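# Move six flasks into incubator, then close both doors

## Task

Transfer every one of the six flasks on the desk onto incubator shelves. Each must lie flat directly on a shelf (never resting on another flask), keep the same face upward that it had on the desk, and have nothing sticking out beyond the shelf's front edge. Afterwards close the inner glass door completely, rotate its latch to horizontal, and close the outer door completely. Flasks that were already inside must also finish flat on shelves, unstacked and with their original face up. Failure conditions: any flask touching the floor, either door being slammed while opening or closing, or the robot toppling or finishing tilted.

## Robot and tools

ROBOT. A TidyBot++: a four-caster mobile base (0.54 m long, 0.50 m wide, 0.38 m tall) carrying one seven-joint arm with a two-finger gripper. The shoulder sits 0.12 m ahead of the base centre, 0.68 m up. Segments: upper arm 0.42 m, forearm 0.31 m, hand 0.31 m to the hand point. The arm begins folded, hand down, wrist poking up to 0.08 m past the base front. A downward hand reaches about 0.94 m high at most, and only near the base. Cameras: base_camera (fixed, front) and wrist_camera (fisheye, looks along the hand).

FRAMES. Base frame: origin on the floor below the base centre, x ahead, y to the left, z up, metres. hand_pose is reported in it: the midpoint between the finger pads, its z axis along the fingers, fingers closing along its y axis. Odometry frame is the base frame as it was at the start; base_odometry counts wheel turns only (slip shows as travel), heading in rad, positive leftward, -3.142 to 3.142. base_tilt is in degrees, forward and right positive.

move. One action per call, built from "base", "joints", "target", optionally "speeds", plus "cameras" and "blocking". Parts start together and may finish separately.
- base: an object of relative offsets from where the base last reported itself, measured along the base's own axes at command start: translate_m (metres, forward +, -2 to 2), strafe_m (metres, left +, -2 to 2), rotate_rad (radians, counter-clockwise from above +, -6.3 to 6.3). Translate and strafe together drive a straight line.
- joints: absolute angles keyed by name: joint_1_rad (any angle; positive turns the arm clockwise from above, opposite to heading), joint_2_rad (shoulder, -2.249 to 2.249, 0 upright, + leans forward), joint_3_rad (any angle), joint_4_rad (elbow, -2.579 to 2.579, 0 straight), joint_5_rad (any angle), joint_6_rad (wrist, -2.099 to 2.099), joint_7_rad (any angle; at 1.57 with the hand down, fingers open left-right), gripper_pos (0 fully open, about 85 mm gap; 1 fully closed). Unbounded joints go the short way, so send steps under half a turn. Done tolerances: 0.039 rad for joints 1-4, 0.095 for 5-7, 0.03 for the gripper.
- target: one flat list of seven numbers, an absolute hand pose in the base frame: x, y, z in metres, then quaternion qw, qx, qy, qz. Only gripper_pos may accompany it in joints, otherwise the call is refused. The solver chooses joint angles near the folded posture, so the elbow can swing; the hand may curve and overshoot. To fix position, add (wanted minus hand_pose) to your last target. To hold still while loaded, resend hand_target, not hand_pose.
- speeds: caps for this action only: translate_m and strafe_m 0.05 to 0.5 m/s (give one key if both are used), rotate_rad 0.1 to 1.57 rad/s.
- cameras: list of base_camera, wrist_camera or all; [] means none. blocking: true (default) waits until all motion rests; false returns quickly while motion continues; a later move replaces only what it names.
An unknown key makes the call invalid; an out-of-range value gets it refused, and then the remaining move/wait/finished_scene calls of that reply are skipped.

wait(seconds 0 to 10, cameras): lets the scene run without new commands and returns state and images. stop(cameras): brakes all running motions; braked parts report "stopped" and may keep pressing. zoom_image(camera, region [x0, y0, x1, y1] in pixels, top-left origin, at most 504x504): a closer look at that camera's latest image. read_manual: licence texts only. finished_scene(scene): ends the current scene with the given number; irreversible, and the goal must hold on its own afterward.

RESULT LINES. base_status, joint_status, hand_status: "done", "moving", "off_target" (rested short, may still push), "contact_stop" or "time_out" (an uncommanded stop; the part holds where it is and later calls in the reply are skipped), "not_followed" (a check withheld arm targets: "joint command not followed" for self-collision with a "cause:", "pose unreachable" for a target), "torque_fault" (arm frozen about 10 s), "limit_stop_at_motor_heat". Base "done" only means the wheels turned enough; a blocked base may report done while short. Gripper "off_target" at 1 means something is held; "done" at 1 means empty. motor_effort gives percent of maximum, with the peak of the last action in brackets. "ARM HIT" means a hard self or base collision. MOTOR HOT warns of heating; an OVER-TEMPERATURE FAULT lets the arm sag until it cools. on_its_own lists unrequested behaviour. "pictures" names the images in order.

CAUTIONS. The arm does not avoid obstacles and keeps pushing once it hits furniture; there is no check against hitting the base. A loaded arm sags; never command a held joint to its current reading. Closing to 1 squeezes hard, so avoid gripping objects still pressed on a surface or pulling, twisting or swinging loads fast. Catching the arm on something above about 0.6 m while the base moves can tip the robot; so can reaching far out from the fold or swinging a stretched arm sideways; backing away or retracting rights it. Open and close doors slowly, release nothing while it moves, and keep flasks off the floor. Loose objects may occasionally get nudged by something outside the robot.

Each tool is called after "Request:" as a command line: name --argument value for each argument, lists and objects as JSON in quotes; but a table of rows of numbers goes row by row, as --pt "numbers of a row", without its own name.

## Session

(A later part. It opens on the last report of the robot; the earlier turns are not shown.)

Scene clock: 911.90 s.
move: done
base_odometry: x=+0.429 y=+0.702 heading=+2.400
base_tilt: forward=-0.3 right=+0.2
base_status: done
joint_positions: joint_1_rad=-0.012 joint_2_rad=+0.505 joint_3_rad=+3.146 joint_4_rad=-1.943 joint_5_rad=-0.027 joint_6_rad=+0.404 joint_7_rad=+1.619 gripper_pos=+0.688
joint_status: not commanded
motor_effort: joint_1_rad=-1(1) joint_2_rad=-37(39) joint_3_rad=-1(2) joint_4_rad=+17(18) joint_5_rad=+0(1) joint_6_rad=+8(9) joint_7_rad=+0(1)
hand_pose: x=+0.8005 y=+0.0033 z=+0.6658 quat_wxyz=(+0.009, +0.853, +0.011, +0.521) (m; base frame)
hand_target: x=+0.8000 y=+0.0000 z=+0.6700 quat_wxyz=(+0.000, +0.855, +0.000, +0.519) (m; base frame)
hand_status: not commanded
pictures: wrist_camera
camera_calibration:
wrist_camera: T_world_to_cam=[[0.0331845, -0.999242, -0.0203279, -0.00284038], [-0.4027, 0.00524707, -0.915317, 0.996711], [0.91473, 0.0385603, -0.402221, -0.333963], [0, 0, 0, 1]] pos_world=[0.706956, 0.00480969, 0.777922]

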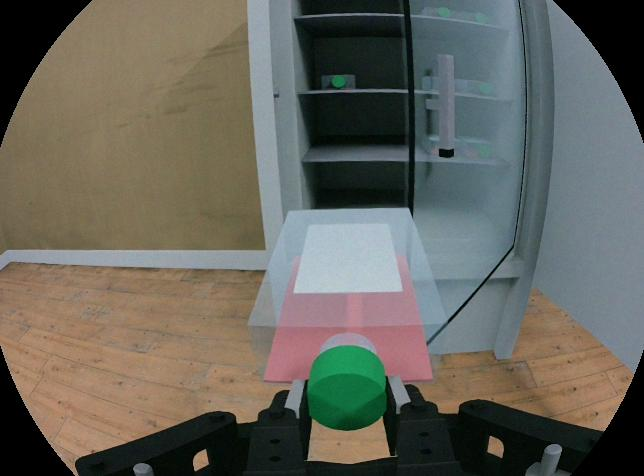

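Request:
move --base '{"translate_m":0.43}' --speeds '{"translate_m":0.2}' --cameras '["wrist_camera"]'

Request:
move --base '{"strafe_m":-0.08}' --speeds '{"strafe_m":0.06}' --cameras '["wrist_camera"]'

Scene clock: 935.40 s.
move: done
base_odometry: x=+0.112 y=+0.992 heading=+2.401
base_tilt: forward=-0.3 right=+0.2
base_status: done
joint_positions: joint_1_rad=-0.010 joint_2_rad=+0.503 joint_3_rad=+3.146 joint_4_rad=-1.943 joint_5_rad=-0.027 joint_6_rad=+0.404 joint_7_rad=+1.619 gripper_pos=+0.688
joint_status: not commanded
motor_effort: joint_1_rad=+0(3) joint_2_rad=-36(41) joint_3_rad=-1(3) joint_4_rad=+17(18) joint_5_rad=+1(1) joint_6_rad=+9(9) joint_7_rad=+0(1)
hand_pose: x=+0.8007 y=+0.0025 z=+0.6675 quat_wxyz=(+0.010, +0.853, +0.010, +0.522) (m; base frame)
hand_target: x=+0.8000 y=+0.0000 z=+0.6700 quat_wxyz=(+0.000, +0.855, +0.000, +0.519) (m; base frame)
hand_status: not commanded
pictures: wrist_camera
camera_calibration:
wrist_camera: T_world_to_cam=[[0.0320306, -0.999282, -0.0202516, -0.00274845], [-0.400412, 0.00573562, -0.916317, 0.997206], [0.915775, 0.0374592, -0.399941, -0.335753], [0, 0, 0, 1]] pos_world=[0.706855, 0.00411095, 0.77942]

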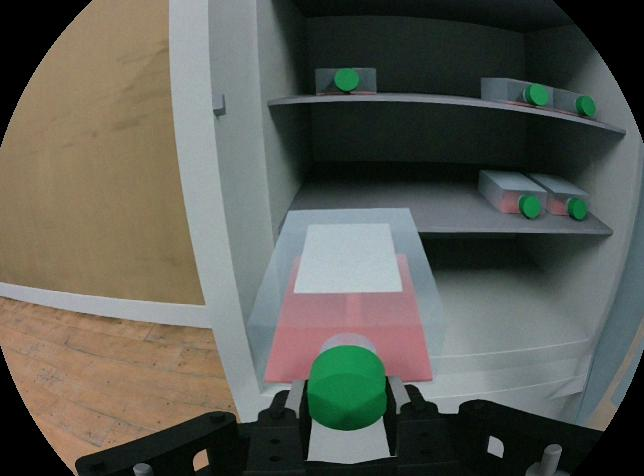

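Scene clock: 937.23 s.
move: done
base_odometry: x=+0.166 y=+1.051 heading=+2.402
base_tilt: forward=-0.3 right=+0.2
base_status: done
joint_positions: joint_1_rad=-0.007 joint_2_rad=+0.503 joint_3_rad=+3.144 joint_4_rad=-1.943 joint_5_rad=-0.027 joint_6_rad=+0.404 joint_7_rad=+1.619 gripper_pos=+0.688
joint_status: not commanded
motor_effort: joint_1_rad=-1(6) joint_2_rad=-36(37) joint_3_rad=-1(4) joint_4_rad=+17(18) joint_5_rad=+1(1) joint_6_rad=+9(9) joint_7_rad=+0(1)
hand_pose: x=+0.8006 y=+0.0015 z=+0.6675 quat_wxyz=(+0.010, +0.853, +0.010, +0.522) (m; base frame)
hand_target: x=+0.8000 y=+0.0000 z=+0.6700 quat_wxyz=(+0.000, +0.855, +0.000, +0.519) (m; base frame)
hand_status: not commanded
pictures: wrist_camera
camera_calibration:
wrist_camera: T_world_to_cam=[[0.0306776, -0.999307, -0.0210705, -0.00215102], [-0.400411, 0.0070283, -0.916309, 0.997197], [0.915822, 0.036547, -0.399918, -0.335762], [0, 0, 0, 1]] pos_world=[0.706853, 0.00311293, 0.779418]

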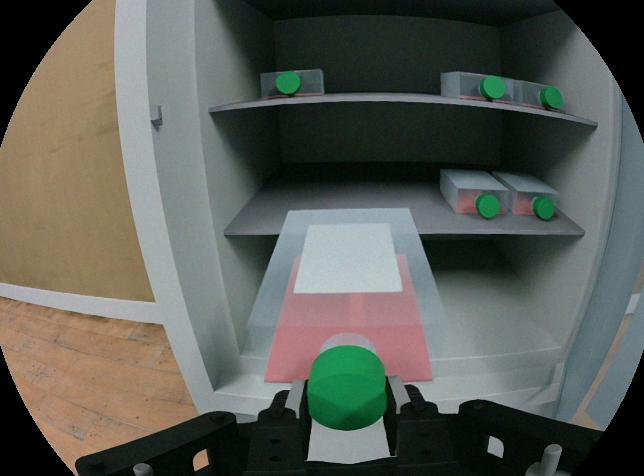

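Request:
move --base '{"strafe_m":-0.1,"translate_m":-0.05}' --speeds '{"strafe_m":0.06}' --cameras '["wrist_camera"]'

Request:
move --base '{"strafe_m":-0.08,"translate_m":-0.05}' --speeds '{"strafe_m":0.06}' --cameras '["wrist_camera"]'

Scene clock: 944.10 s.
move: done
base_odometry: x=+0.270 y=+1.092 heading=+2.402
base_tilt: forward=-0.4 right=+0.2
base_status: done
joint_positions: joint_1_rad=-0.006 joint_2_rad=+0.503 joint_3_rad=+3.144 joint_4_rad=-1.943 joint_5_rad=-0.027 joint_6_rad=+0.404 joint_7_rad=+1.619 gripper_pos=+0.688
joint_status: not commanded
motor_effort: joint_1_rad=+0(4) joint_2_rad=-36(40) joint_3_rad=-2(3) joint_4_rad=+17(17) joint_5_rad=+0(1) joint_6_rad=+9(9) joint_7_rad=+0(1)
hand_pose: x=+0.8006 y=+0.0008 z=+0.6674 quat_wxyz=(+0.010, +0.853, +0.009, +0.522) (m; base frame)
hand_target: x=+0.8000 y=+0.0000 z=+0.6700 quat_wxyz=(+0.000, +0.855, +0.000, +0.519) (m; base frame)
hand_status: not commanded
pictures: wrist_camera
camera_calibration:
wrist_camera: T_world_to_cam=[[0.0298733, -0.99933, -0.0211522, -0.00211952], [-0.400502, 0.00742169, -0.916266, 0.997139], [0.915809, 0.0358434, -0.400012, -0.335693], [0, 0, 0, 1]] pos_world=[0.706851, 0.00251382, 0.779318]

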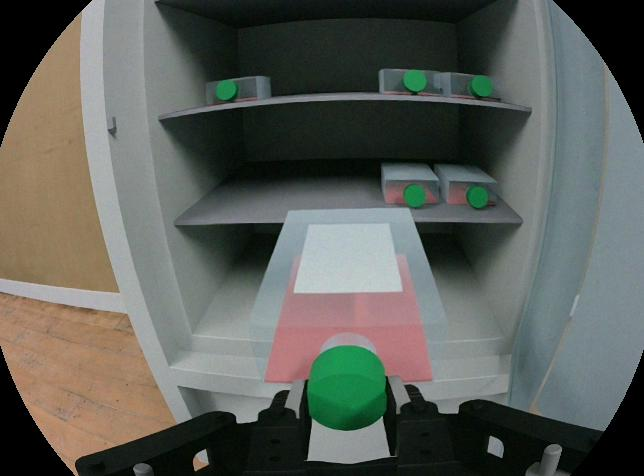

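Scene clock: 946.20 s.
move: done
base_odometry: x=+0.361 y=+1.117 heading=+2.402
base_tilt: forward=-0.3 right=+0.2
base_status: done
joint_positions: joint_1_rad=-0.005 joint_2_rad=+0.503 joint_3_rad=+3.143 joint_4_rad=-1.943 joint_5_rad=-0.027 joint_6_rad=+0.404 joint_7_rad=+1.619 gripper_pos=+0.688
joint_status: not commanded
motor_effort: joint_1_rad=+0(3) joint_2_rad=-36(38) joint_3_rad=-1(2) joint_4_rad=+17(18) joint_5_rad=+1(1) joint_6_rad=+9(9) joint_7_rad=+0(1)
hand_pose: x=+0.8006 y=+0.0005 z=+0.6674 quat_wxyz=(+0.010, +0.853, +0.009, +0.522) (m; base frame)
hand_target: x=+0.8000 y=+0.0000 z=+0.6700 quat_wxyz=(+0.000, +0.855, +0.000, +0.519) (m; base frame)
hand_status: not commanded
pictures: wrist_camera
camera_calibration:
wrist_camera: T_world_to_cam=[[0.029298, -0.999345, -0.0212211, -0.00195829], [-0.400424, 0.00771826, -0.916297, 0.99711], [0.915861, 0.0353432, -0.399936, -0.335777], [0, 0, 0, 1]] pos_world=[0.70685, 0.00221447, 0.779318]

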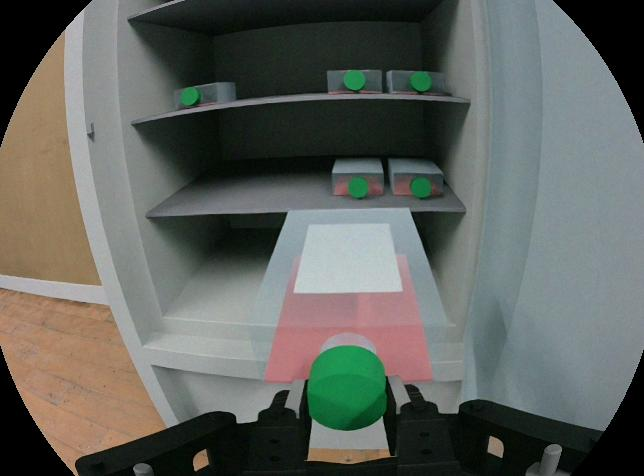

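Request:
move --base '{"strafe_m":-0.15,"translate_m":-0.02}' --speeds '{"strafe_m":0.06}' --cameras '["wrist_camera"]'

Scene clock: 956.43 s.
move: done
base_odometry: x=+0.477 y=+1.215 heading=+2.402
base_tilt: forward=-0.3 right=+0.2
base_status: done
joint_positions: joint_1_rad=-0.003 joint_2_rad=+0.503 joint_3_rad=+3.143 joint_4_rad=-1.943 joint_5_rad=-0.027 joint_6_rad=+0.404 joint_7_rad=+1.618 gripper_pos=+0.689
joint_status: not commanded
motor_effort: joint_1_rad=+0(5) joint_2_rad=-36(40) joint_3_rad=-1(3) joint_4_rad=+18(18) joint_5_rad=+0(1) joint_6_rad=+9(9) joint_7_rad=+0(1)
hand_pose: x=+0.8006 y=-0.0005 z=+0.6675 quat_wxyz=(+0.010, +0.853, +0.008, +0.522) (m; base frame)
hand_target: x=+0.8000 y=+0.0000 z=+0.6700 quat_wxyz=(+0.000, +0.855, +0.000, +0.519) (m; base frame)
hand_status: not commanded
pictures: wrist_camera
camera_calibration:
wrist_camera: T_world_to_cam=[[0.0279663, -0.999378, -0.0215025, -0.00159544], [-0.400402, 0.00851027, -0.9163, 0.9971], [0.915913, 0.0342351, -0.399915, -0.335798], [0, 0, 0, 1]] pos_world=[0.706847, 0.00141607, 0.779317]

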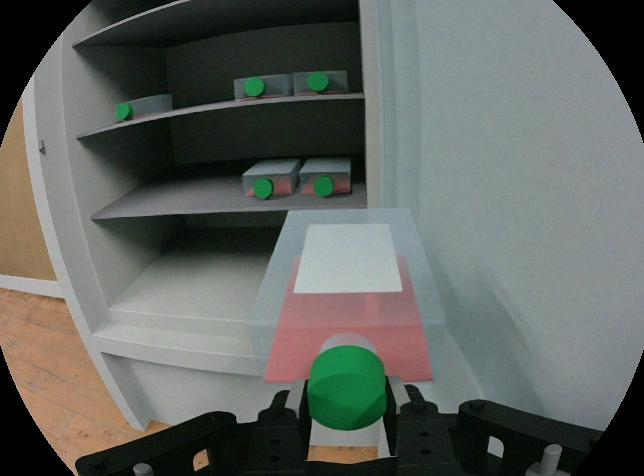

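Request:
move --base '{"strafe_m":0.04}' --speeds '{"strafe_m":0.1}' --cameras '[]'

Request:
move --base '{"translate_m":-0.25}' --speeds '{"translate_m":0.25}' --cameras '["wrist_camera"]'

Request:
move --base '{"strafe_m":0.37}' --speeds '{"strafe_m":0.3}' --cameras '["all"]'

Request:
zoom_image --camera "base_camera" --region '[240, 50, 540, 130]'

Scene clock: 968.07 s.
move: done
base_odometry: x=+0.450 y=+1.185 heading=+2.402
base_tilt: forward=-0.4 right=+0.2
base_status: done
joint_positions: joint_1_rad=-0.001 joint_2_rad=+0.503 joint_3_rad=+3.143 joint_4_rad=-1.943 joint_5_rad=-0.027 joint_6_rad=+0.404 joint_7_rad=+1.618 gripper_pos=+0.689
joint_status: not commanded
motor_effort: joint_1_rad=+0(4) joint_2_rad=-36(38) joint_3_rad=-1(4) joint_4_rad=+16(18) joint_5_rad=+1(1) joint_6_rad=+9(9) joint_7_rad=+0(1)
hand_pose: x=+0.8006 y=-0.0025 z=+0.6675 quat_wxyz=(+0.011, +0.853, +0.007, +0.522) (m; base frame)
hand_target: x=+0.8000 y=+0.0000 z=+0.6700 quat_wxyz=(+0.000, +0.855, +0.000, +0.519) (m; base frame)
hand_status: not commanded
pictures: none
No camera images: "cameras" was empty.

Scene clock: 969.83 s.
move: done
base_odometry: x=+0.635 y=+1.016 heading=+2.401
base_tilt: forward=-0.3 right=+0.2
base_status: done
joint_positions: joint_1_rad=-0.001 joint_2_rad=+0.502 joint_3_rad=+3.143 joint_4_rad=-1.942 joint_5_rad=-0.027 joint_6_rad=+0.404 joint_7_rad=+1.618 gripper_pos=+0.689
joint_status: not commanded
motor_effort: joint_1_rad=+0(1) joint_2_rad=-36(39) joint_3_rad=-1(2) joint_4_rad=+17(18) joint_5_rad=+0(1) joint_6_rad=+9(9) joint_7_rad=+0(1)
hand_pose: x=+0.8008 y=-0.0025 z=+0.6686 quat_wxyz=(+0.011, +0.852, +0.007, +0.523) (m; base frame)
hand_target: x=+0.8000 y=+0.0000 z=+0.6700 quat_wxyz=(+0.000, +0.855, +0.000, +0.519) (m; base frame)
hand_status: not commanded
pictures: wrist_camera
camera_calibration:
wrist_camera: T_world_to_cam=[[0.0249106, -0.999463, -0.0212813, -0.00138231], [-0.398685, 0.00958945, -0.917038, 0.99739], [0.91675, 0.0313285, -0.398232, -0.337239], [0, 0, 0, 1]] pos_world=[0.706842, -0.000380782, 0.780316]

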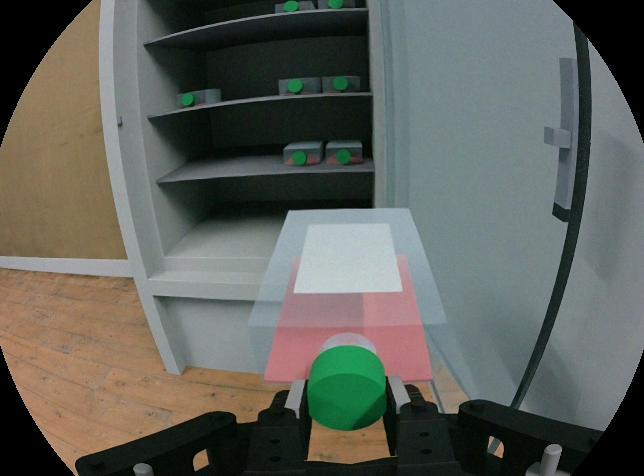

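Scene clock: 971.93 s.
move: done
base_odometry: x=+0.385 y=+0.743 heading=+2.401
base_tilt: forward=-0.3 right=+0.3
base_status: done
joint_positions: joint_1_rad=-0.003 joint_2_rad=+0.502 joint_3_rad=+3.144 joint_4_rad=-1.942 joint_5_rad=-0.027 joint_6_rad=+0.404 joint_7_rad=+1.618 gripper_pos=+0.689
joint_status: not commanded
motor_effort: joint_1_rad=-1(5) joint_2_rad=-37(37) joint_3_rad=-1(4) joint_4_rad=+17(18) joint_5_rad=+0(1) joint_6_rad=+9(9) joint_7_rad=+0(1)
hand_pose: x=+0.8008 y=-0.0013 z=+0.6686 quat_wxyz=(+0.011, +0.852, +0.008, +0.523) (m; base frame)
hand_target: x=+0.8000 y=+0.0000 z=+0.6700 quat_wxyz=(+0.000, +0.855, +0.000, +0.519) (m; base frame)
hand_status: not commanded
pictures: base_camera, wrist_camera
camera_calibration:
wrist_camera: T_world_to_cam=[[0.0267795, -0.99942, -0.0210174, -0.00181213], [-0.398709, 0.00860147, -0.917037, 0.997399], [0.916686, 0.0329376, -0.398248, -0.337221], [0, 0, 0, 1]] pos_world=[0.706846, 0.000717063, 0.780316]

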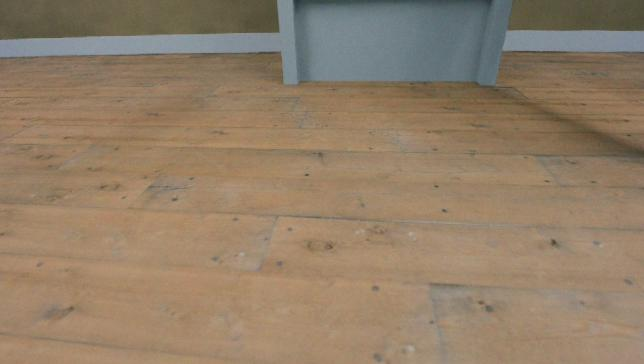

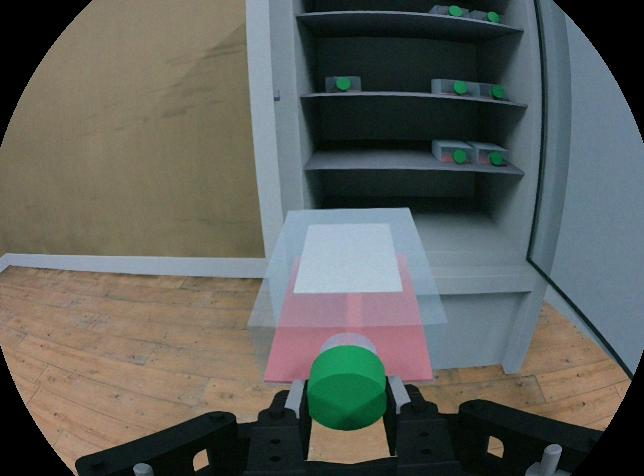

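Scaled by 1.680.

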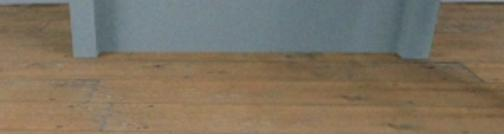

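Request:
move --base '{"strafe_m":-0.022,"translate_m":0.19}' --speeds '{"translate_m":0.2}' --cameras '[]'

Request:
move --base '{"translate_m":0.45}' --speeds '{"translate_m":0.2}' --cameras '["wrist_camera"]'

Request:
move --base '{"translate_m":0.135}' --speeds '{"translate_m":0.1}' --cameras '["wrist_camera"]'

Scene clock: 981.63 s.
move: done
base_odometry: x=+0.260 y=+0.888 heading=+2.401
base_tilt: forward=-0.3 right=+0.2
base_status: done
joint_positions: joint_1_rad=-0.003 joint_2_rad=+0.502 joint_3_rad=+3.144 joint_4_rad=-1.942 joint_5_rad=-0.027 joint_6_rad=+0.404 joint_7_rad=+1.618 gripper_pos=+0.689
joint_status: not commanded
motor_effort: joint_1_rad=+0(1) joint_2_rad=-36(39) joint_3_rad=-1(2) joint_4_rad=+17(19) joint_5_rad=+1(1) joint_6_rad=+9(9) joint_7_rad=+0(1)
hand_pose: x=+0.8009 y=-0.0013 z=+0.6690 quat_wxyz=(+0.011, +0.852, +0.008, +0.523) (m; base frame)
hand_target: x=+0.8000 y=+0.0000 z=+0.6700 quat_wxyz=(+0.000, +0.855, +0.000, +0.519) (m; base frame)
hand_status: not commanded
pictures: none
No camera images: "cameras" was empty.

Scene clock: 984.60 s.
move: done
base_odometry: x=-0.072 y=+1.191 heading=+2.401
base_tilt: forward=-0.3 right=+0.2
base_status: done
joint_positions: joint_1_rad=-0.003 joint_2_rad=+0.501 joint_3_rad=+3.144 joint_4_rad=-1.942 joint_5_rad=-0.027 joint_6_rad=+0.404 joint_7_rad=+1.618 gripper_pos=+0.689
joint_status: not commanded
motor_effort: joint_1_rad=+0(2) joint_2_rad=-36(38) joint_3_rad=-1(3) joint_4_rad=+16(19) joint_5_rad=+0(1) joint_6_rad=+9(9) joint_7_rad=+0(1)
hand_pose: x=+0.8010 y=-0.0013 z=+0.6696 quat_wxyz=(+0.011, +0.852, +0.008, +0.524) (m; base frame)
hand_target: x=+0.8000 y=+0.0000 z=+0.6700 quat_wxyz=(+0.000, +0.855, +0.000, +0.519) (m; base frame)
hand_status: not commanded
pictures: wrist_camera
camera_calibration:
wrist_camera: T_world_to_cam=[[0.0268107, -0.99942, -0.0209732, -0.00184983], [-0.397274, 0.00860006, -0.91766, 0.997695], [0.917308, 0.0329352, -0.396813, -0.338424], [0, 0, 0, 1]] pos_world=[0.706847, 0.000717063, 0.781215]

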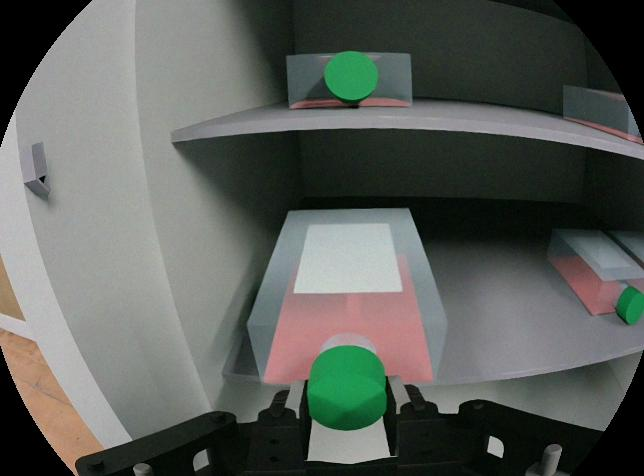

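Scene clock: 986.50 s.
move: done
base_odometry: x=-0.172 y=+1.283 heading=+2.401
base_tilt: forward=-0.3 right=+0.2
base_status: done
joint_positions: joint_1_rad=-0.003 joint_2_rad=+0.501 joint_3_rad=+3.144 joint_4_rad=-1.942 joint_5_rad=-0.027 joint_6_rad=+0.404 joint_7_rad=+1.618 gripper_pos=+0.689
joint_status: not commanded
motor_effort: joint_1_rad=+0(2) joint_2_rad=-36(39) joint_3_rad=-1(2) joint_4_rad=+17(19) joint_5_rad=+1(1) joint_6_rad=+9(9) joint_7_rad=+0(1)
hand_pose: x=+0.8011 y=-0.0013 z=+0.6699 quat_wxyz=(+0.011, +0.852, +0.008, +0.524) (m; base frame)
hand_target: x=+0.8000 y=+0.0000 z=+0.6700 quat_wxyz=(+0.000, +0.855, +0.000, +0.519) (m; base frame)
hand_status: not commanded
pictures: wrist_camera
camera_calibration:
wrist_camera: T_world_to_cam=[[0.0268224, -0.99942, -0.0209594, -0.00186743], [-0.39678, 0.00860045, -0.917874, 0.997736], [0.917522, 0.0329358, -0.396319, -0.338974], [0, 0, 0, 1]] pos_world=[0.706948, 0.000717063, 0.781414]

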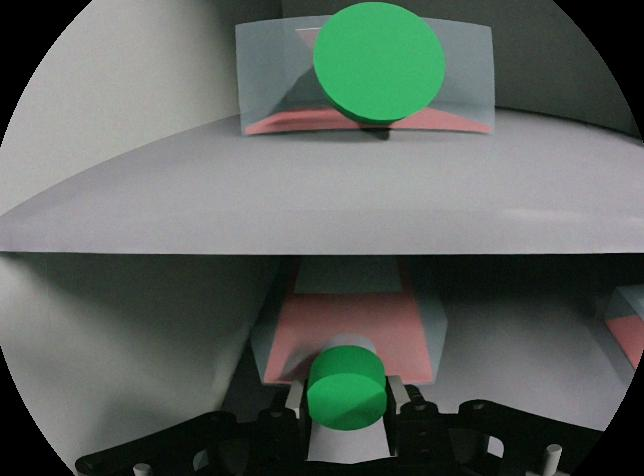

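Request:
move --target '[0.80,0,0.65,0,0.860,0,0.510]' --cameras '[]'

Request:
move --target '[0.80,0,0.635,0,0.860,0,0.510]' --cameras '["wrist_camera"]'

Scene clock: 995.57 s.
move: done
base_odometry: x=-0.172 y=+1.283 heading=+2.401
base_tilt: forward=-0.3 right=+0.1
base_status: not commanded
joint_positions: joint_1_rad=-0.003 joint_2_rad=+0.524 joint_3_rad=+3.144 joint_4_rad=-1.942 joint_5_rad=-0.027 joint_6_rad=+0.404 joint_7_rad=+1.618 gripper_pos=+0.689
joint_status: not commanded
motor_effort: joint_1_rad=+0(1) joint_2_rad=-37(38) joint_3_rad=-1(2) joint_4_rad=+16(17) joint_5_rad=+0(1) joint_6_rad=+8(9) joint_7_rad=+0(0)
hand_pose: x=+0.8007 y=-0.0013 z=+0.6539 quat_wxyz=(+0.011, +0.858, +0.008, +0.514) (m; base frame)
hand_target: x=+0.8000 y=+0.0000 z=+0.6500 quat_wxyz=(+0.000, +0.860, +0.000, +0.510) (m; base frame)
hand_status: done (0.004 m and 1.6 deg from the pose sent, 0.020 m and 2.4 deg at the start)
pictures: none
No camera images: "cameras" was empty.

Scene clock: 996.33 s.
move: done
base_odometry: x=-0.172 y=+1.283 heading=+2.401
base_tilt: forward=-0.3 right=+0.2
base_status: not commanded
joint_positions: joint_1_rad=-0.003 joint_2_rad=+0.554 joint_3_rad=+3.144 joint_4_rad=-1.942 joint_5_rad=-0.027 joint_6_rad=+0.407 joint_7_rad=+1.618 gripper_pos=+0.689
joint_status: not commanded
motor_effort: joint_1_rad=+0(1) joint_2_rad=-38(39) joint_3_rad=-1(2) joint_4_rad=+15(17) joint_5_rad=+0(1) joint_6_rad=+8(9) joint_7_rad=+0(1)
hand_pose: x=+0.8000 y=-0.0013 z=+0.6347 quat_wxyz=(+0.011, +0.864, +0.008, +0.502) (m; base frame)
hand_target: x=+0.8000 y=+0.0000 z=+0.6350 quat_wxyz=(+0.000, +0.860, +0.000, +0.510) (m; base frame)
hand_status: done (0.001 m and 1.8 deg from the pose sent, 0.019 m and 1.6 deg at the start)
pictures: wrist_camera
camera_calibration:
wrist_camera: T_world_to_cam=[[0.0257039, -0.999425, -0.0221286, -0.000956083], [-0.441835, 0.00849863, -0.897056, 0.987802], [0.896728, 0.032835, -0.441362, -0.306609], [0, 0, 0, 1]] pos_world=[0.711415, 0.000717026, 0.750767]

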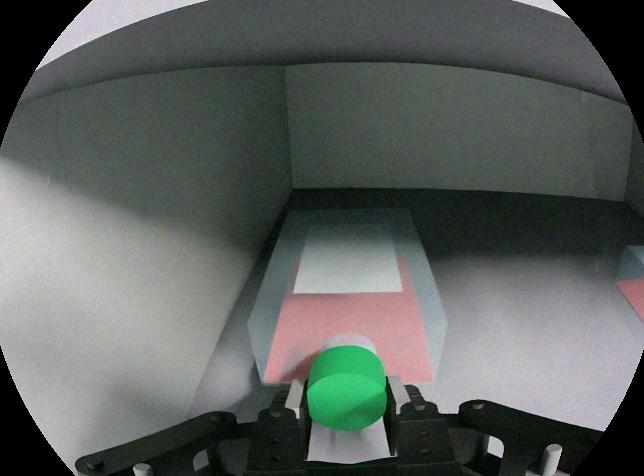

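Passed previous stop point freely. Continue.

Request:
move --target '[0.80,0,0.625,0,0.861,0,0.5086]' --cameras '[]'

Request:
move --target '[0.80,0,0.615,0,0.861,0,0.5086]' --cameras '[]'

Request:
move --target '[0.80,0,0.607,0,0.862,0,0.507]' --cameras '["wrist_camera"]'

Scene clock: 1001.40 s.
move: done
base_odometry: x=-0.172 y=+1.283 heading=+2.401
base_tilt: forward=-0.3 right=+0.2
base_status: not commanded
joint_positions: joint_1_rad=-0.003 joint_2_rad=+0.571 joint_3_rad=+3.144 joint_4_rad=-1.942 joint_5_rad=-0.027 joint_6_rad=+0.410 joint_7_rad=+1.618 gripper_pos=+0.689
joint_status: not commanded
motor_effort: joint_1_rad=+0(1) joint_2_rad=-38(39) joint_3_rad=-1(2) joint_4_rad=+15(17) joint_5_rad=+1(1) joint_6_rad=+8(9) joint_7_rad=+0(1)
hand_pose: x=+0.7996 y=-0.0013 z=+0.6235 quat_wxyz=(+0.011, +0.868, +0.008, +0.496) (m; base frame)
hand_target: x=+0.8000 y=+0.0000 z=+0.6250 quat_wxyz=(+0.000, +0.861, +0.000, +0.509) (m; base frame)
hand_status: done (0.002 m and 2.2 deg from the pose sent, 0.010 m and 1.7 deg at the start)
pictures: none
No camera images: "cameras" was empty.

Scene clock: 1002.00 s.
move: done
base_odometry: x=-0.172 y=+1.283 heading=+2.401
base_tilt: forward=-0.3 right=+0.2
base_status: not commanded
joint_positions: joint_1_rad=-0.003 joint_2_rad=+0.585 joint_3_rad=+3.144 joint_4_rad=-1.944 joint_5_rad=-0.027 joint_6_rad=+0.431 joint_7_rad=+1.618 gripper_pos=+0.689
joint_status: not commanded
motor_effort: joint_1_rad=+0(1) joint_2_rad=-37(38) joint_3_rad=-1(2) joint_4_rad=+15(16) joint_5_rad=+0(1) joint_6_rad=+8(9) joint_7_rad=+0(0)
hand_pose: x=+0.8011 y=-0.0015 z=+0.6186 quat_wxyz=(+0.011, +0.867, +0.008, +0.498) (m; base frame)
hand_target: x=+0.8000 y=+0.0000 z=+0.6150 quat_wxyz=(+0.000, +0.861, +0.000, +0.509) (m; base frame)
hand_status: done (0.004 m and 2.1 deg from the pose sent, 0.009 m and 2.2 deg at the start)
pictures: none
No camera images: "cameras" was empty.

Scene clock: 1002.57 s.
move: done
base_odometry: x=-0.172 y=+1.283 heading=+2.401
base_tilt: forward=-0.4 right=+0.2
base_status: not commanded
joint_positions: joint_1_rad=-0.003 joint_2_rad=+0.592 joint_3_rad=+3.144 joint_4_rad=-1.944 joint_5_rad=-0.027 joint_6_rad=+0.446 joint_7_rad=+1.618 gripper_pos=+0.689
joint_status: not commanded
motor_effort: joint_1_rad=-1(1) joint_2_rad=-35(37) joint_3_rad=+0(2) joint_4_rad=+14(15) joint_5_rad=+1(1) joint_6_rad=+7(8) joint_7_rad=+0(1)
hand_pose: x=+0.8030 y=-0.0016 z=+0.6182 quat_wxyz=(+0.011, +0.865, +0.008, +0.502) (m; base frame)
hand_target: x=+0.8000 y=+0.0000 z=+0.6070 quat_wxyz=(+0.000, +0.862, +0.000, +0.507) (m; base frame)
hand_status: done (0.012 m and 1.7 deg from the pose sent, 0.012 m and 1.9 deg at the start)
pictures: wrist_camera
camera_calibration:
wrist_camera: T_world_to_cam=[[0.0250912, -0.999458, -0.0213181, -0.00175829], [-0.443219, 0.00799246, -0.896378, 0.974999], [0.896062, 0.0319398, -0.442779, -0.31519], [0, 0, 0, 1]] pos_world=[0.714613, 0.000517119, 0.734371]

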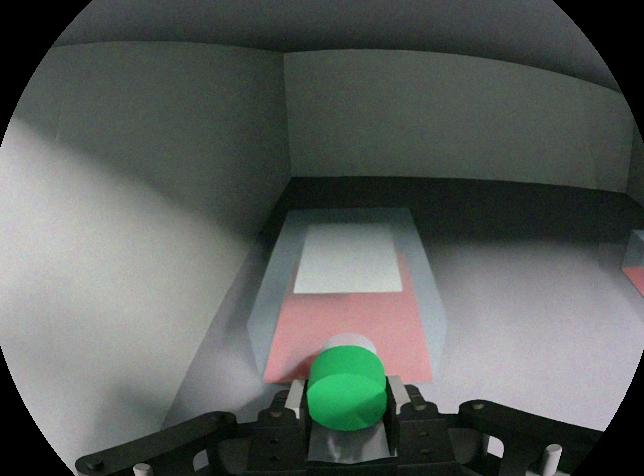

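Request:
move --joints '{"gripper_pos":0.62}' --cameras '[]'

Request:
move --joints '{"gripper_pos":0.45}' --cameras '["wrist_camera"]'

Request:
move --base '{"translate_m":-0.12}' --speeds '{"translate_m":0.1}' --cameras '[]'

Request:
move --base '{"translate_m":-0.72}' --speeds '{"translate_m":0.35}' --cameras '["wrist_camera","base_camera"]'

Scene clock: 1010.47 s.
move: done
base_odometry: x=-0.172 y=+1.283 heading=+2.401
base_tilt: forward=-0.4 right=+0.2
base_status: not commanded
joint_positions: joint_1_rad=-0.003 joint_2_rad=+0.594 joint_3_rad=+3.144 joint_4_rad=-1.944 joint_5_rad=-0.027 joint_6_rad=+0.447 joint_7_rad=+1.618 gripper_pos=+0.620
joint_status: all done
motor_effort: joint_1_rad=+0(1) joint_2_rad=-35(36) joint_3_rad=-2(2) joint_4_rad=+14(16) joint_5_rad=+1(1) joint_6_rad=+7(8) joint_7_rad=+1(1)
hand_pose: x=+0.8029 y=-0.0016 z=+0.6166 quat_wxyz=(+0.011, +0.865, +0.008, +0.501) (m; base frame)
hand_target: x=+0.8000 y=+0.0000 z=+0.6070 quat_wxyz=(+0.000, +0.862, +0.000, +0.507) (m; base frame)
hand_status: not commanded
pictures: none
No camera images: "cameras" was empty.

Scene clock: 1011.07 s.
move: done
base_odometry: x=-0.172 y=+1.283 heading=+2.401
base_tilt: forward=-0.3 right=+0.2
base_status: not commanded
joint_positions: joint_1_rad=-0.003 joint_2_rad=+0.596 joint_3_rad=+3.144 joint_4_rad=-1.944 joint_5_rad=-0.027 joint_6_rad=+0.447 joint_7_rad=+1.618 gripper_pos=+0.450
joint_status: all done
motor_effort: joint_1_rad=+0(1) joint_2_rad=-36(37) joint_3_rad=-2(2) joint_4_rad=+14(15) joint_5_rad=+1(1) joint_6_rad=+7(8) joint_7_rad=+0(1)
hand_pose: x=+0.8029 y=-0.0016 z=+0.6158 quat_wxyz=(+0.011, +0.866, +0.008, +0.500) (m; base frame)
hand_target: x=+0.8000 y=+0.0000 z=+0.6070 quat_wxyz=(+0.000, +0.862, +0.000, +0.507) (m; base frame)
hand_status: not commanded
pictures: wrist_camera
camera_calibration:
wrist_camera: T_world_to_cam=[[0.0250736, -0.999459, -0.0213033, -0.00180626], [-0.445942, 0.00788996, -0.895027, 0.974165], [0.89471, 0.0319416, -0.445503, -0.313335], [0, 0, 0, 1]] pos_world=[0.714811, 0.000517011, 0.732274]

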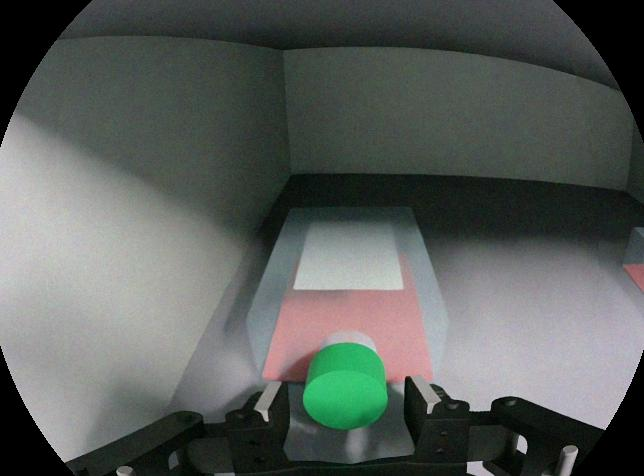

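Scene clock: 1012.80 s.
move: done
base_odometry: x=-0.083 y=+1.202 heading=+2.401
base_tilt: forward=-0.4 right=+0.3
base_status: done
joint_positions: joint_1_rad=-0.003 joint_2_rad=+0.604 joint_3_rad=+3.144 joint_4_rad=-1.949 joint_5_rad=-0.027 joint_6_rad=+0.449 joint_7_rad=+1.618 gripper_pos=+0.450
joint_status: not commanded
motor_effort: joint_1_rad=+0(2) joint_2_rad=-37(39) joint_3_rad=-1(2) joint_4_rad=+15(16) joint_5_rad=+1(1) joint_6_rad=+8(8) joint_7_rad=+0(1)
hand_pose: x=+0.8004 y=-0.0016 z=+0.6081 quat_wxyz=(+0.011, +0.868, +0.008, +0.496) (m; base frame)
hand_target: x=+0.8000 y=+0.0000 z=+0.6070 quat_wxyz=(+0.000, +0.862, +0.000, +0.507) (m; base frame)
hand_status: not commanded
pictures: none
No camera images: "cameras" was empty.

Scene clock: 1015.80 s.
move: done
base_odometry: x=+0.448 y=+0.716 heading=+2.401
base_tilt: forward=-0.2 right=+0.2
base_status: done
joint_positions: joint_1_rad=-0.003 joint_2_rad=+0.608 joint_3_rad=+3.144 joint_4_rad=-1.953 joint_5_rad=-0.027 joint_6_rad=+0.449 joint_7_rad=+1.618 gripper_pos=+0.450
joint_status: not commanded
motor_effort: joint_1_rad=+0(2) joint_2_rad=-37(39) joint_3_rad=-1(2) joint_4_rad=+15(16) joint_5_rad=+0(1) joint_6_rad=+8(8) joint_7_rad=+0(1)
hand_pose: x=+0.7987 y=-0.0016 z=+0.6039 quat_wxyz=(+0.011, +0.870, +0.008, +0.492) (m; base frame)
hand_target: x=+0.8000 y=+0.0000 z=+0.6070 quat_wxyz=(+0.000, +0.862, +0.000, +0.507) (m; base frame)
hand_status: not commanded
pictures: base_camera, wrist_camera
camera_calibration:
wrist_camera: T_world_to_cam=[[0.0245802, -0.999462, -0.0217253, -0.00132083], [-0.462725, 0.00788916, -0.886467, 0.969897], [0.886161, 0.0318424, -0.462282, -0.297995], [0, 0, 0, 1]] pos_world=[0.712899, 0.000517079, 0.721995]

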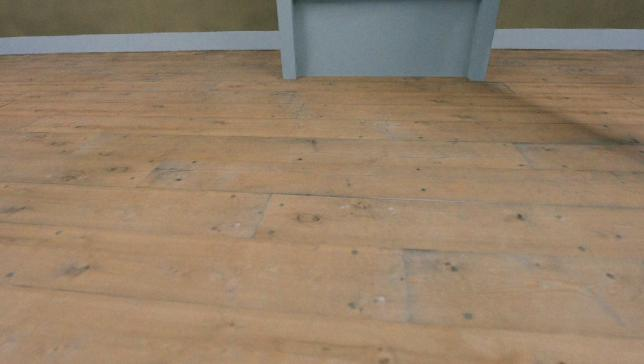

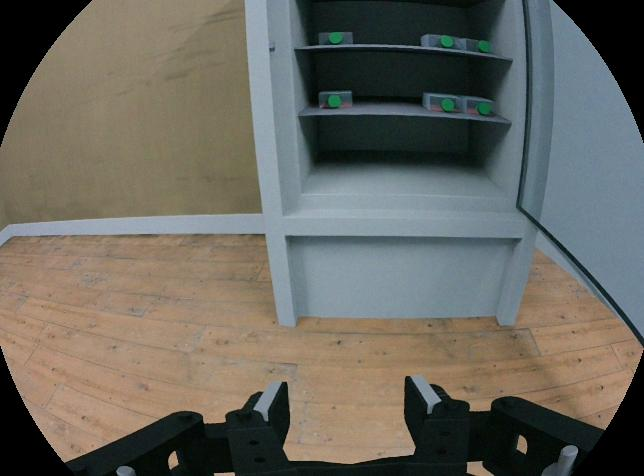

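Request:
move --base '{"translate_m":-0.94,"strafe_m":1.209}' --joints '{"joint_1_rad":0,"joint_2_rad":-0.3,"joint_3_rad":3.14,"joint_4_rad":-2.0,"joint_5_rad":0,"joint_6_rad":-0.45,"joint_7_rad":1.57,"gripper_pos":0.3}' --speeds '{"translate_m":0.45}' --cameras '[]'

Request:
move --base '{"rotate_rad":1.002}' --speeds '{"rotate_rad":1.2}' --cameras '["wrist_camera","base_camera"]'

Scene clock: 1035.03 s.
move: done
base_odometry: x=+0.326 y=-0.811 heading=+2.401
base_tilt: forward=-0.3 right=+0.2
base_status: done
joint_positions: joint_1_rad=-0.003 joint_2_rad=-0.293 joint_3_rad=+3.144 joint_4_rad=-1.971 joint_5_rad=-0.027 joint_6_rad=-0.378 joint_7_rad=+1.618 gripper_pos=+0.300
joint_status: all done
motor_effort: joint_1_rad=+0(3) joint_2_rad=-12(41) joint_3_rad=+0(3) joint_4_rad=+22(23) joint_5_rad=+0(1) joint_6_rad=+8(9) joint_7_rad=+0(1)
hand_pose: x=+0.5856 y=+0.0044 z=+0.9058 quat_wxyz=(+0.001, +0.856, +0.012, +0.516) (m; base frame)
hand_target: x=+0.5669 y=+0.0021 z=+0.8729 quat_wxyz=(+0.000, +0.880, +0.000, +0.476) (m; base frame)
hand_status: not commanded
pictures: none
No camera images: "cameras" was empty.

Scene clock: 1037.03 s.
move: done
base_odometry: x=+0.326 y=-0.811 heading=-2.881
base_tilt: forward=-0.3 right=+0.2
base_status: done
joint_positions: joint_1_rad=-0.003 joint_2_rad=-0.293 joint_3_rad=+3.142 joint_4_rad=-1.971 joint_5_rad=-0.027 joint_6_rad=-0.378 joint_7_rad=+1.618 gripper_pos=+0.300
joint_status: not commanded
motor_effort: joint_1_rad=+0(2) joint_2_rad=-12(13) joint_3_rad=+0(2) joint_4_rad=+22(23) joint_5_rad=+0(1) joint_6_rad=+8(8) joint_7_rad=+0(1)
hand_pose: x=+0.5855 y=+0.0056 z=+0.9057 quat_wxyz=(+0.001, +0.856, +0.013, +0.516) (m; base frame)
hand_target: x=+0.5669 y=+0.0021 z=+0.8729 quat_wxyz=(+0.000, +0.880, +0.000, +0.476) (m; base frame)
hand_status: not commanded
pictures: base_camera, wrist_camera
camera_calibration:
wrist_camera: T_world_to_cam=[[0.0458325, -0.998431, -0.032169, 0.0146663], [-0.413012, 0.0103821, -0.910666, 1.13157], [0.909572, 0.0550243, -0.411888, -0.0292388], [0, 0, 0, 1]] pos_world=[0.493274, 0.00450408, 1.01891]

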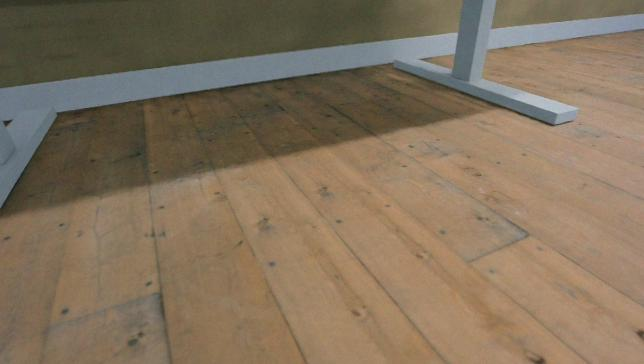

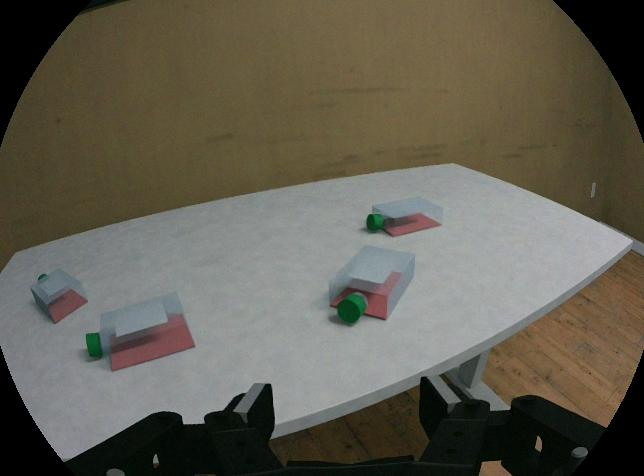

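Request:
move --base '{"translate_m":0.10}' --speeds '{"translate_m":0.2}' --cameras '[]'

Request:
move --target '[0.74,0.015,0.85,0.1057,0.843,-0.1797,0.4959]' --cameras '["wrist_camera"]'

Request:
move --target '[0.75,0.01,0.82,0.1057,0.843,-0.1797,0.4959]' --cameras '["wrist_camera"]'

Scene clock: 1059.57 s.
move: done
base_odometry: x=+0.229 y=-0.837 heading=-2.879
base_tilt: forward=-0.3 right=+0.1
base_status: done
joint_positions: joint_1_rad=-0.003 joint_2_rad=-0.294 joint_3_rad=+3.142 joint_4_rad=-1.972 joint_5_rad=-0.027 joint_6_rad=-0.379 joint_7_rad=+1.618 gripper_pos=+0.300
joint_status: not commanded
motor_effort: joint_1_rad=-1(1) joint_2_rad=-11(14) joint_3_rad=-1(1) joint_4_rad=+22(23) joint_5_rad=+1(1) joint_6_rad=+8(8) joint_7_rad=+0(1)
hand_pose: x=+0.5848 y=+0.0056 z=+0.9057 quat_wxyz=(+0.001, +0.856, +0.013, +0.516) (m; base frame)
hand_target: x=+0.5669 y=+0.0021 z=+0.8729 quat_wxyz=(+0.000, +0.880, +0.000, +0.476) (m; base frame)
hand_status: not commanded
pictures: none
No camera images: "cameras" was empty.

Scene clock: 1061.87 s.
move: done
base_odometry: x=+0.229 y=-0.837 heading=-2.879
base_tilt: forward=-0.3 right=+0.1
base_status: not commanded
joint_positions: joint_1_rad=-0.444 joint_2_rad=+0.213 joint_3_rad=+3.295 joint_4_rad=-1.663 joint_5_rad=+1.030 joint_6_rad=-0.601 joint_7_rad=+0.234 gripper_pos=+0.300
joint_status: not commanded
motor_effort: joint_1_rad=+0(1) joint_2_rad=-29(31) joint_3_rad=+1(1) joint_4_rad=+20(22) joint_5_rad=+4(5) joint_6_rad=+2(8) joint_7_rad=+0(1)
hand_pose: x=+0.7426 y=+0.0380 z=+0.8406 quat_wxyz=(+0.076, +0.855, -0.149, +0.490) (m; base frame)
hand_target: x=+0.7400 y=+0.0150 z=+0.8500 quat_wxyz=(+0.106, +0.843, -0.180, +0.496) (m; base frame)
hand_status: done (0.025 m and 5.1 deg from the pose sent, 0.165 m and 25.4 deg at the start)
pictures: wrist_camera
camera_calibration:
wrist_camera: T_world_to_cam=[[-0.30793, -0.949254, -0.0640059, 0.325425], [-0.414248, 0.194334, -0.889176, 1.11264], [0.856492, -0.24729, -0.453067, -0.115122], [0, 0, 0, 1]] pos_world=[0.659717, 0.0642198, 0.958002]

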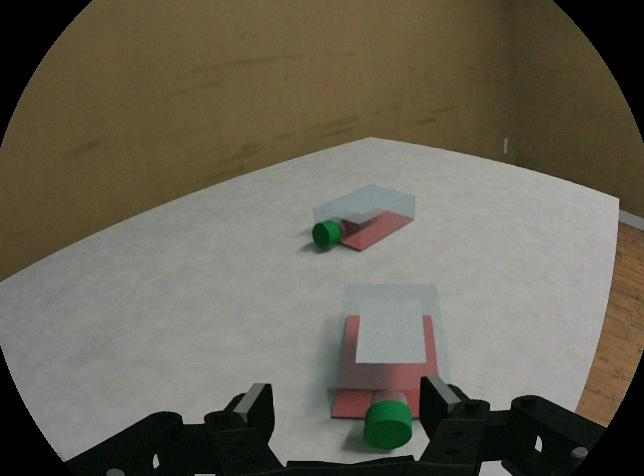

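Scene clock: 1062.97 s.
move: done
base_odometry: x=+0.229 y=-0.837 heading=-2.879
base_tilt: forward=-0.3 right=+0.1
base_status: not commanded
joint_positions: joint_1_rad=-0.470 joint_2_rad=+0.252 joint_3_rad=+3.362 joint_4_rad=-1.674 joint_5_rad=+1.106 joint_6_rad=-0.601 joint_7_rad=+0.127 gripper_pos=+0.300
joint_status: not commanded
motor_effort: joint_1_rad=+0(2) joint_2_rad=-30(31) joint_3_rad=+1(2) joint_4_rad=+20(21) joint_5_rad=+4(5) joint_6_rad=+2(2) joint_7_rad=+0(1)
hand_pose: x=+0.7510 y=+0.0123 z=+0.8276 quat_wxyz=(+0.100, +0.846, -0.175, +0.494) (m; base frame)
hand_target: x=+0.7500 y=+0.0100 z=+0.8200 quat_wxyz=(+0.106, +0.843, -0.180, +0.496) (m; base frame)
hand_status: done (0.008 m and 1.0 deg from the pose sent, 0.036 m and 5.1 deg at the start)
pictures: wrist_camera
camera_calibration:
wrist_camera: T_world_to_cam=[[-0.372547, -0.92655, -0.052098, 0.341114], [-0.388988, 0.206881, -0.897713, 1.09747], [0.842554, -0.314175, -0.43749, -0.136185], [0, 0, 0, 1]] pos_world=[0.668727, 0.0462282, 0.943405]

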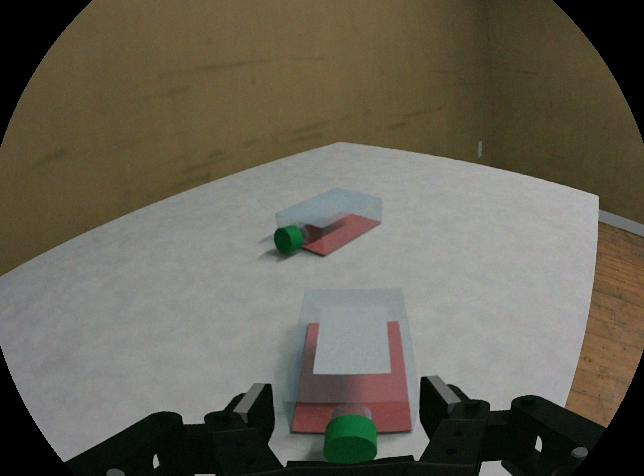

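Request:
move --target '[0.762,0.004,0.782,0.1057,0.843,-0.1797,0.4959]' --cameras '["wrist_camera"]'

Request:
move --target '[0.77,0.0,0.765,0.1057,0.843,-0.1797,0.4959]' --cameras '["wrist_camera"]'

Scene clock: 1075.37 s.
move: done
base_odometry: x=+0.229 y=-0.837 heading=-2.879
base_tilt: forward=-0.3 right=+0.2
base_status: not commanded
joint_positions: joint_1_rad=-0.482 joint_2_rad=+0.320 joint_3_rad=+3.417 joint_4_rad=-1.721 joint_5_rad=+1.232 joint_6_rad=-0.576 joint_7_rad=-0.037 gripper_pos=+0.300
joint_status: not commanded
motor_effort: joint_1_rad=+0(2) joint_2_rad=-31(33) joint_3_rad=+2(2) joint_4_rad=+19(21) joint_5_rad=+5(5) joint_6_rad=+0(1) joint_7_rad=+0(1)
hand_pose: x=+0.7584 y=-0.0101 z=+0.7892 quat_wxyz=(+0.126, +0.842, -0.189, +0.490) (m; base frame)
hand_target: x=+0.7620 y=+0.0040 z=+0.7820 quat_wxyz=(+0.106, +0.843, -0.180, +0.496) (m; base frame)
hand_status: done (0.016 m and 2.6 deg from the pose sent, 0.048 m and 1.0 deg at the start)
pictures: wrist_camera
camera_calibration:
wrist_camera: T_world_to_cam=[[-0.420778, -0.906906, -0.0216237, 0.333902], [-0.38571, 0.200431, -0.900586, 1.07027], [0.821081, -0.370607, -0.43414, -0.153258], [0, 0, 0, 1]] pos_world=[0.679151, 0.0315031, 0.904559]

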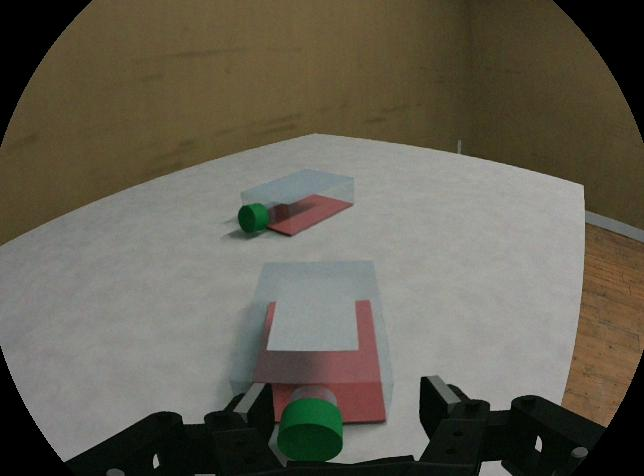

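Scene clock: 1076.43 s.
move: done
base_odometry: x=+0.229 y=-0.837 heading=-2.879
base_tilt: forward=-0.3 right=+0.2
base_status: not commanded
joint_positions: joint_1_rad=-0.477 joint_2_rad=+0.349 joint_3_rad=+3.431 joint_4_rad=-1.726 joint_5_rad=+1.304 joint_6_rad=-0.556 joint_7_rad=-0.122 gripper_pos=+0.300
joint_status: not commanded
motor_effort: joint_1_rad=+0(2) joint_2_rad=-32(33) joint_3_rad=+2(3) joint_4_rad=+19(20) joint_5_rad=+5(5) joint_6_rad=-1(1) joint_7_rad=+1(1)
hand_pose: x=+0.7673 y=-0.0168 z=+0.7812 quat_wxyz=(+0.129, +0.836, -0.193, +0.498) (m; base frame)
hand_target: x=+0.7700 y=+0.0000 z=+0.7650 quat_wxyz=(+0.106, +0.843, -0.180, +0.496) (m; base frame)
hand_status: done (0.023 m and 3.2 deg from the pose sent, 0.029 m and 2.6 deg at the start)
pictures: wrist_camera
camera_calibration:
wrist_camera: T_world_to_cam=[[-0.429419, -0.902795, -0.0236946, 0.339737], [-0.367315, 0.198564, -0.908654, 1.06001], [0.825033, -0.38149, -0.416877, -0.183268], [0, 0, 0, 1]] pos_world=[0.68645, 0.0263175, 0.894834]

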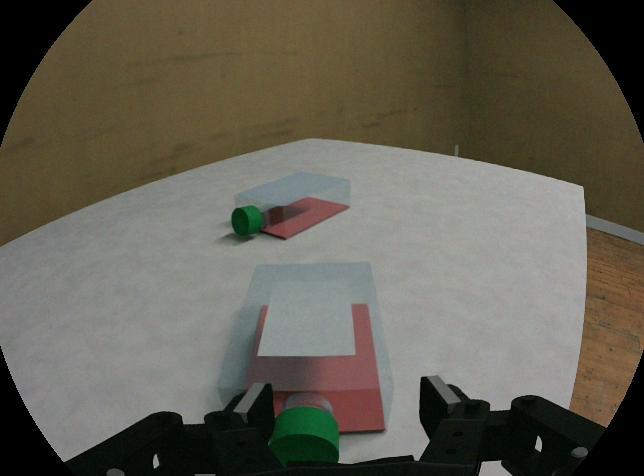

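Request:
move --target '[0.767,0.018,0.768,0.1057,0.843,-0.1797,0.4959]' --cameras '["wrist_camera"]'

Scene clock: 1080.30 s.
move: done
base_odometry: x=+0.229 y=-0.837 heading=-2.879
base_tilt: forward=-0.3 right=+0.2
base_status: not commanded
joint_positions: joint_1_rad=-0.492 joint_2_rad=+0.349 joint_3_rad=+3.425 joint_4_rad=-1.726 joint_5_rad=+1.304 joint_6_rad=-0.556 joint_7_rad=-0.122 gripper_pos=+0.300
joint_status: not commanded
motor_effort: joint_1_rad=+0(2) joint_2_rad=-32(32) joint_3_rad=+1(3) joint_4_rad=+18(20) joint_5_rad=+4(5) joint_6_rad=-1(1) joint_7_rad=+0(0)
hand_pose: x=+0.7676 y=-0.0036 z=+0.7806 quat_wxyz=(+0.123, +0.838, -0.184, +0.498) (m; base frame)
hand_target: x=+0.7670 y=+0.0180 z=+0.7680 quat_wxyz=(+0.106, +0.843, -0.180, +0.496) (m; base frame)
hand_status: done (0.025 m and 2.2 deg from the pose sent, 0.037 m and 3.2 deg at the start)
pictures: wrist_camera
camera_calibration:
wrist_camera: T_world_to_cam=[[-0.410736, -0.911414, -0.0248916, 0.338321], [-0.372274, 0.192565, -0.907927, 1.06016], [0.832291, -0.363652, -0.418389, -0.182925], [0, 0, 0, 1]] pos_world=[0.685876, 0.0376808, 0.894433]

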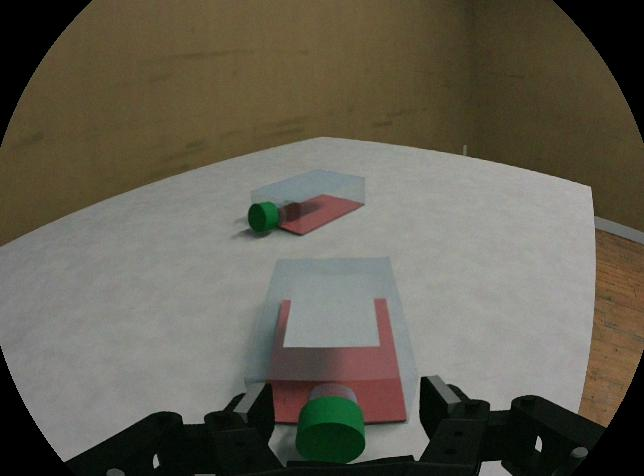

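Request:
move --base '{"strafe_m":0.008}' --speeds '{"strafe_m":0.1}' --cameras '[]'

Request:
move --target '[0.772,0.018,0.750,0.1057,0.843,-0.1797,0.4959]' --cameras '["wrist_camera"]'

Scene clock: 1084.37 s.
move: done
base_odometry: x=+0.231 y=-0.844 heading=-2.880
base_tilt: forward=-0.3 right=+0.2
base_status: done
joint_positions: joint_1_rad=-0.496 joint_2_rad=+0.350 joint_3_rad=+3.423 joint_4_rad=-1.726 joint_5_rad=+1.304 joint_6_rad=-0.556 joint_7_rad=-0.122 gripper_pos=+0.300
joint_status: not commanded
motor_effort: joint_1_rad=+0(3) joint_2_rad=-31(33) joint_3_rad=+2(3) joint_4_rad=+19(20) joint_5_rad=+4(5) joint_6_rad=-1(1) joint_7_rad=+0(1)
hand_pose: x=+0.7677 y=+0.0002 z=+0.7801 quat_wxyz=(+0.122, +0.839, -0.182, +0.498) (m; base frame)
hand_target: x=+0.7670 y=+0.0180 z=+0.7680 quat_wxyz=(+0.106, +0.843, -0.180, +0.496) (m; base frame)
hand_status: not commanded
pictures: none
No camera images: "cameras" was empty.

Scene clock: 1085.23 s.
move: done
base_odometry: x=+0.231 y=-0.844 heading=-2.880
base_tilt: forward=-0.2 right=+0.1
base_status: not commanded
joint_positions: joint_1_rad=-0.472 joint_2_rad=+0.378 joint_3_rad=+3.365 joint_4_rad=-1.729 joint_5_rad=+1.373 joint_6_rad=-0.556 joint_7_rad=-0.208 gripper_pos=+0.300
joint_status: not commanded
motor_effort: joint_1_rad=+1(2) joint_2_rad=-33(34) joint_3_rad=+2(3) joint_4_rad=+18(19) joint_5_rad=+4(5) joint_6_rad=-1(2) joint_7_rad=+0(1)
hand_pose: x=+0.7750 y=+0.0184 z=+0.7669 quat_wxyz=(+0.109, +0.840, -0.177, +0.502) (m; base frame)
hand_target: x=+0.7720 y=+0.0180 z=+0.7500 quat_wxyz=(+0.106, +0.843, -0.180, +0.496) (m; base frame)
hand_status: done (0.017 m and 0.9 deg from the pose sent, 0.035 m and 2.0 deg at the start)
pictures: wrist_camera
camera_calibration:
wrist_camera: T_world_to_cam=[[-0.384317, -0.922276, -0.0413307, 0.353308], [-0.371443, 0.195457, -0.907649, 1.0453], [0.845181, -0.333472, -0.417691, -0.197909], [0, 0, 0, 1]] pos_world=[0.691319, 0.0555395, 0.880701]

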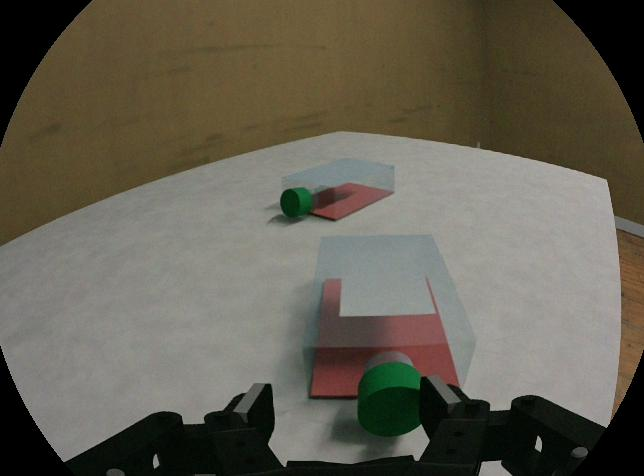

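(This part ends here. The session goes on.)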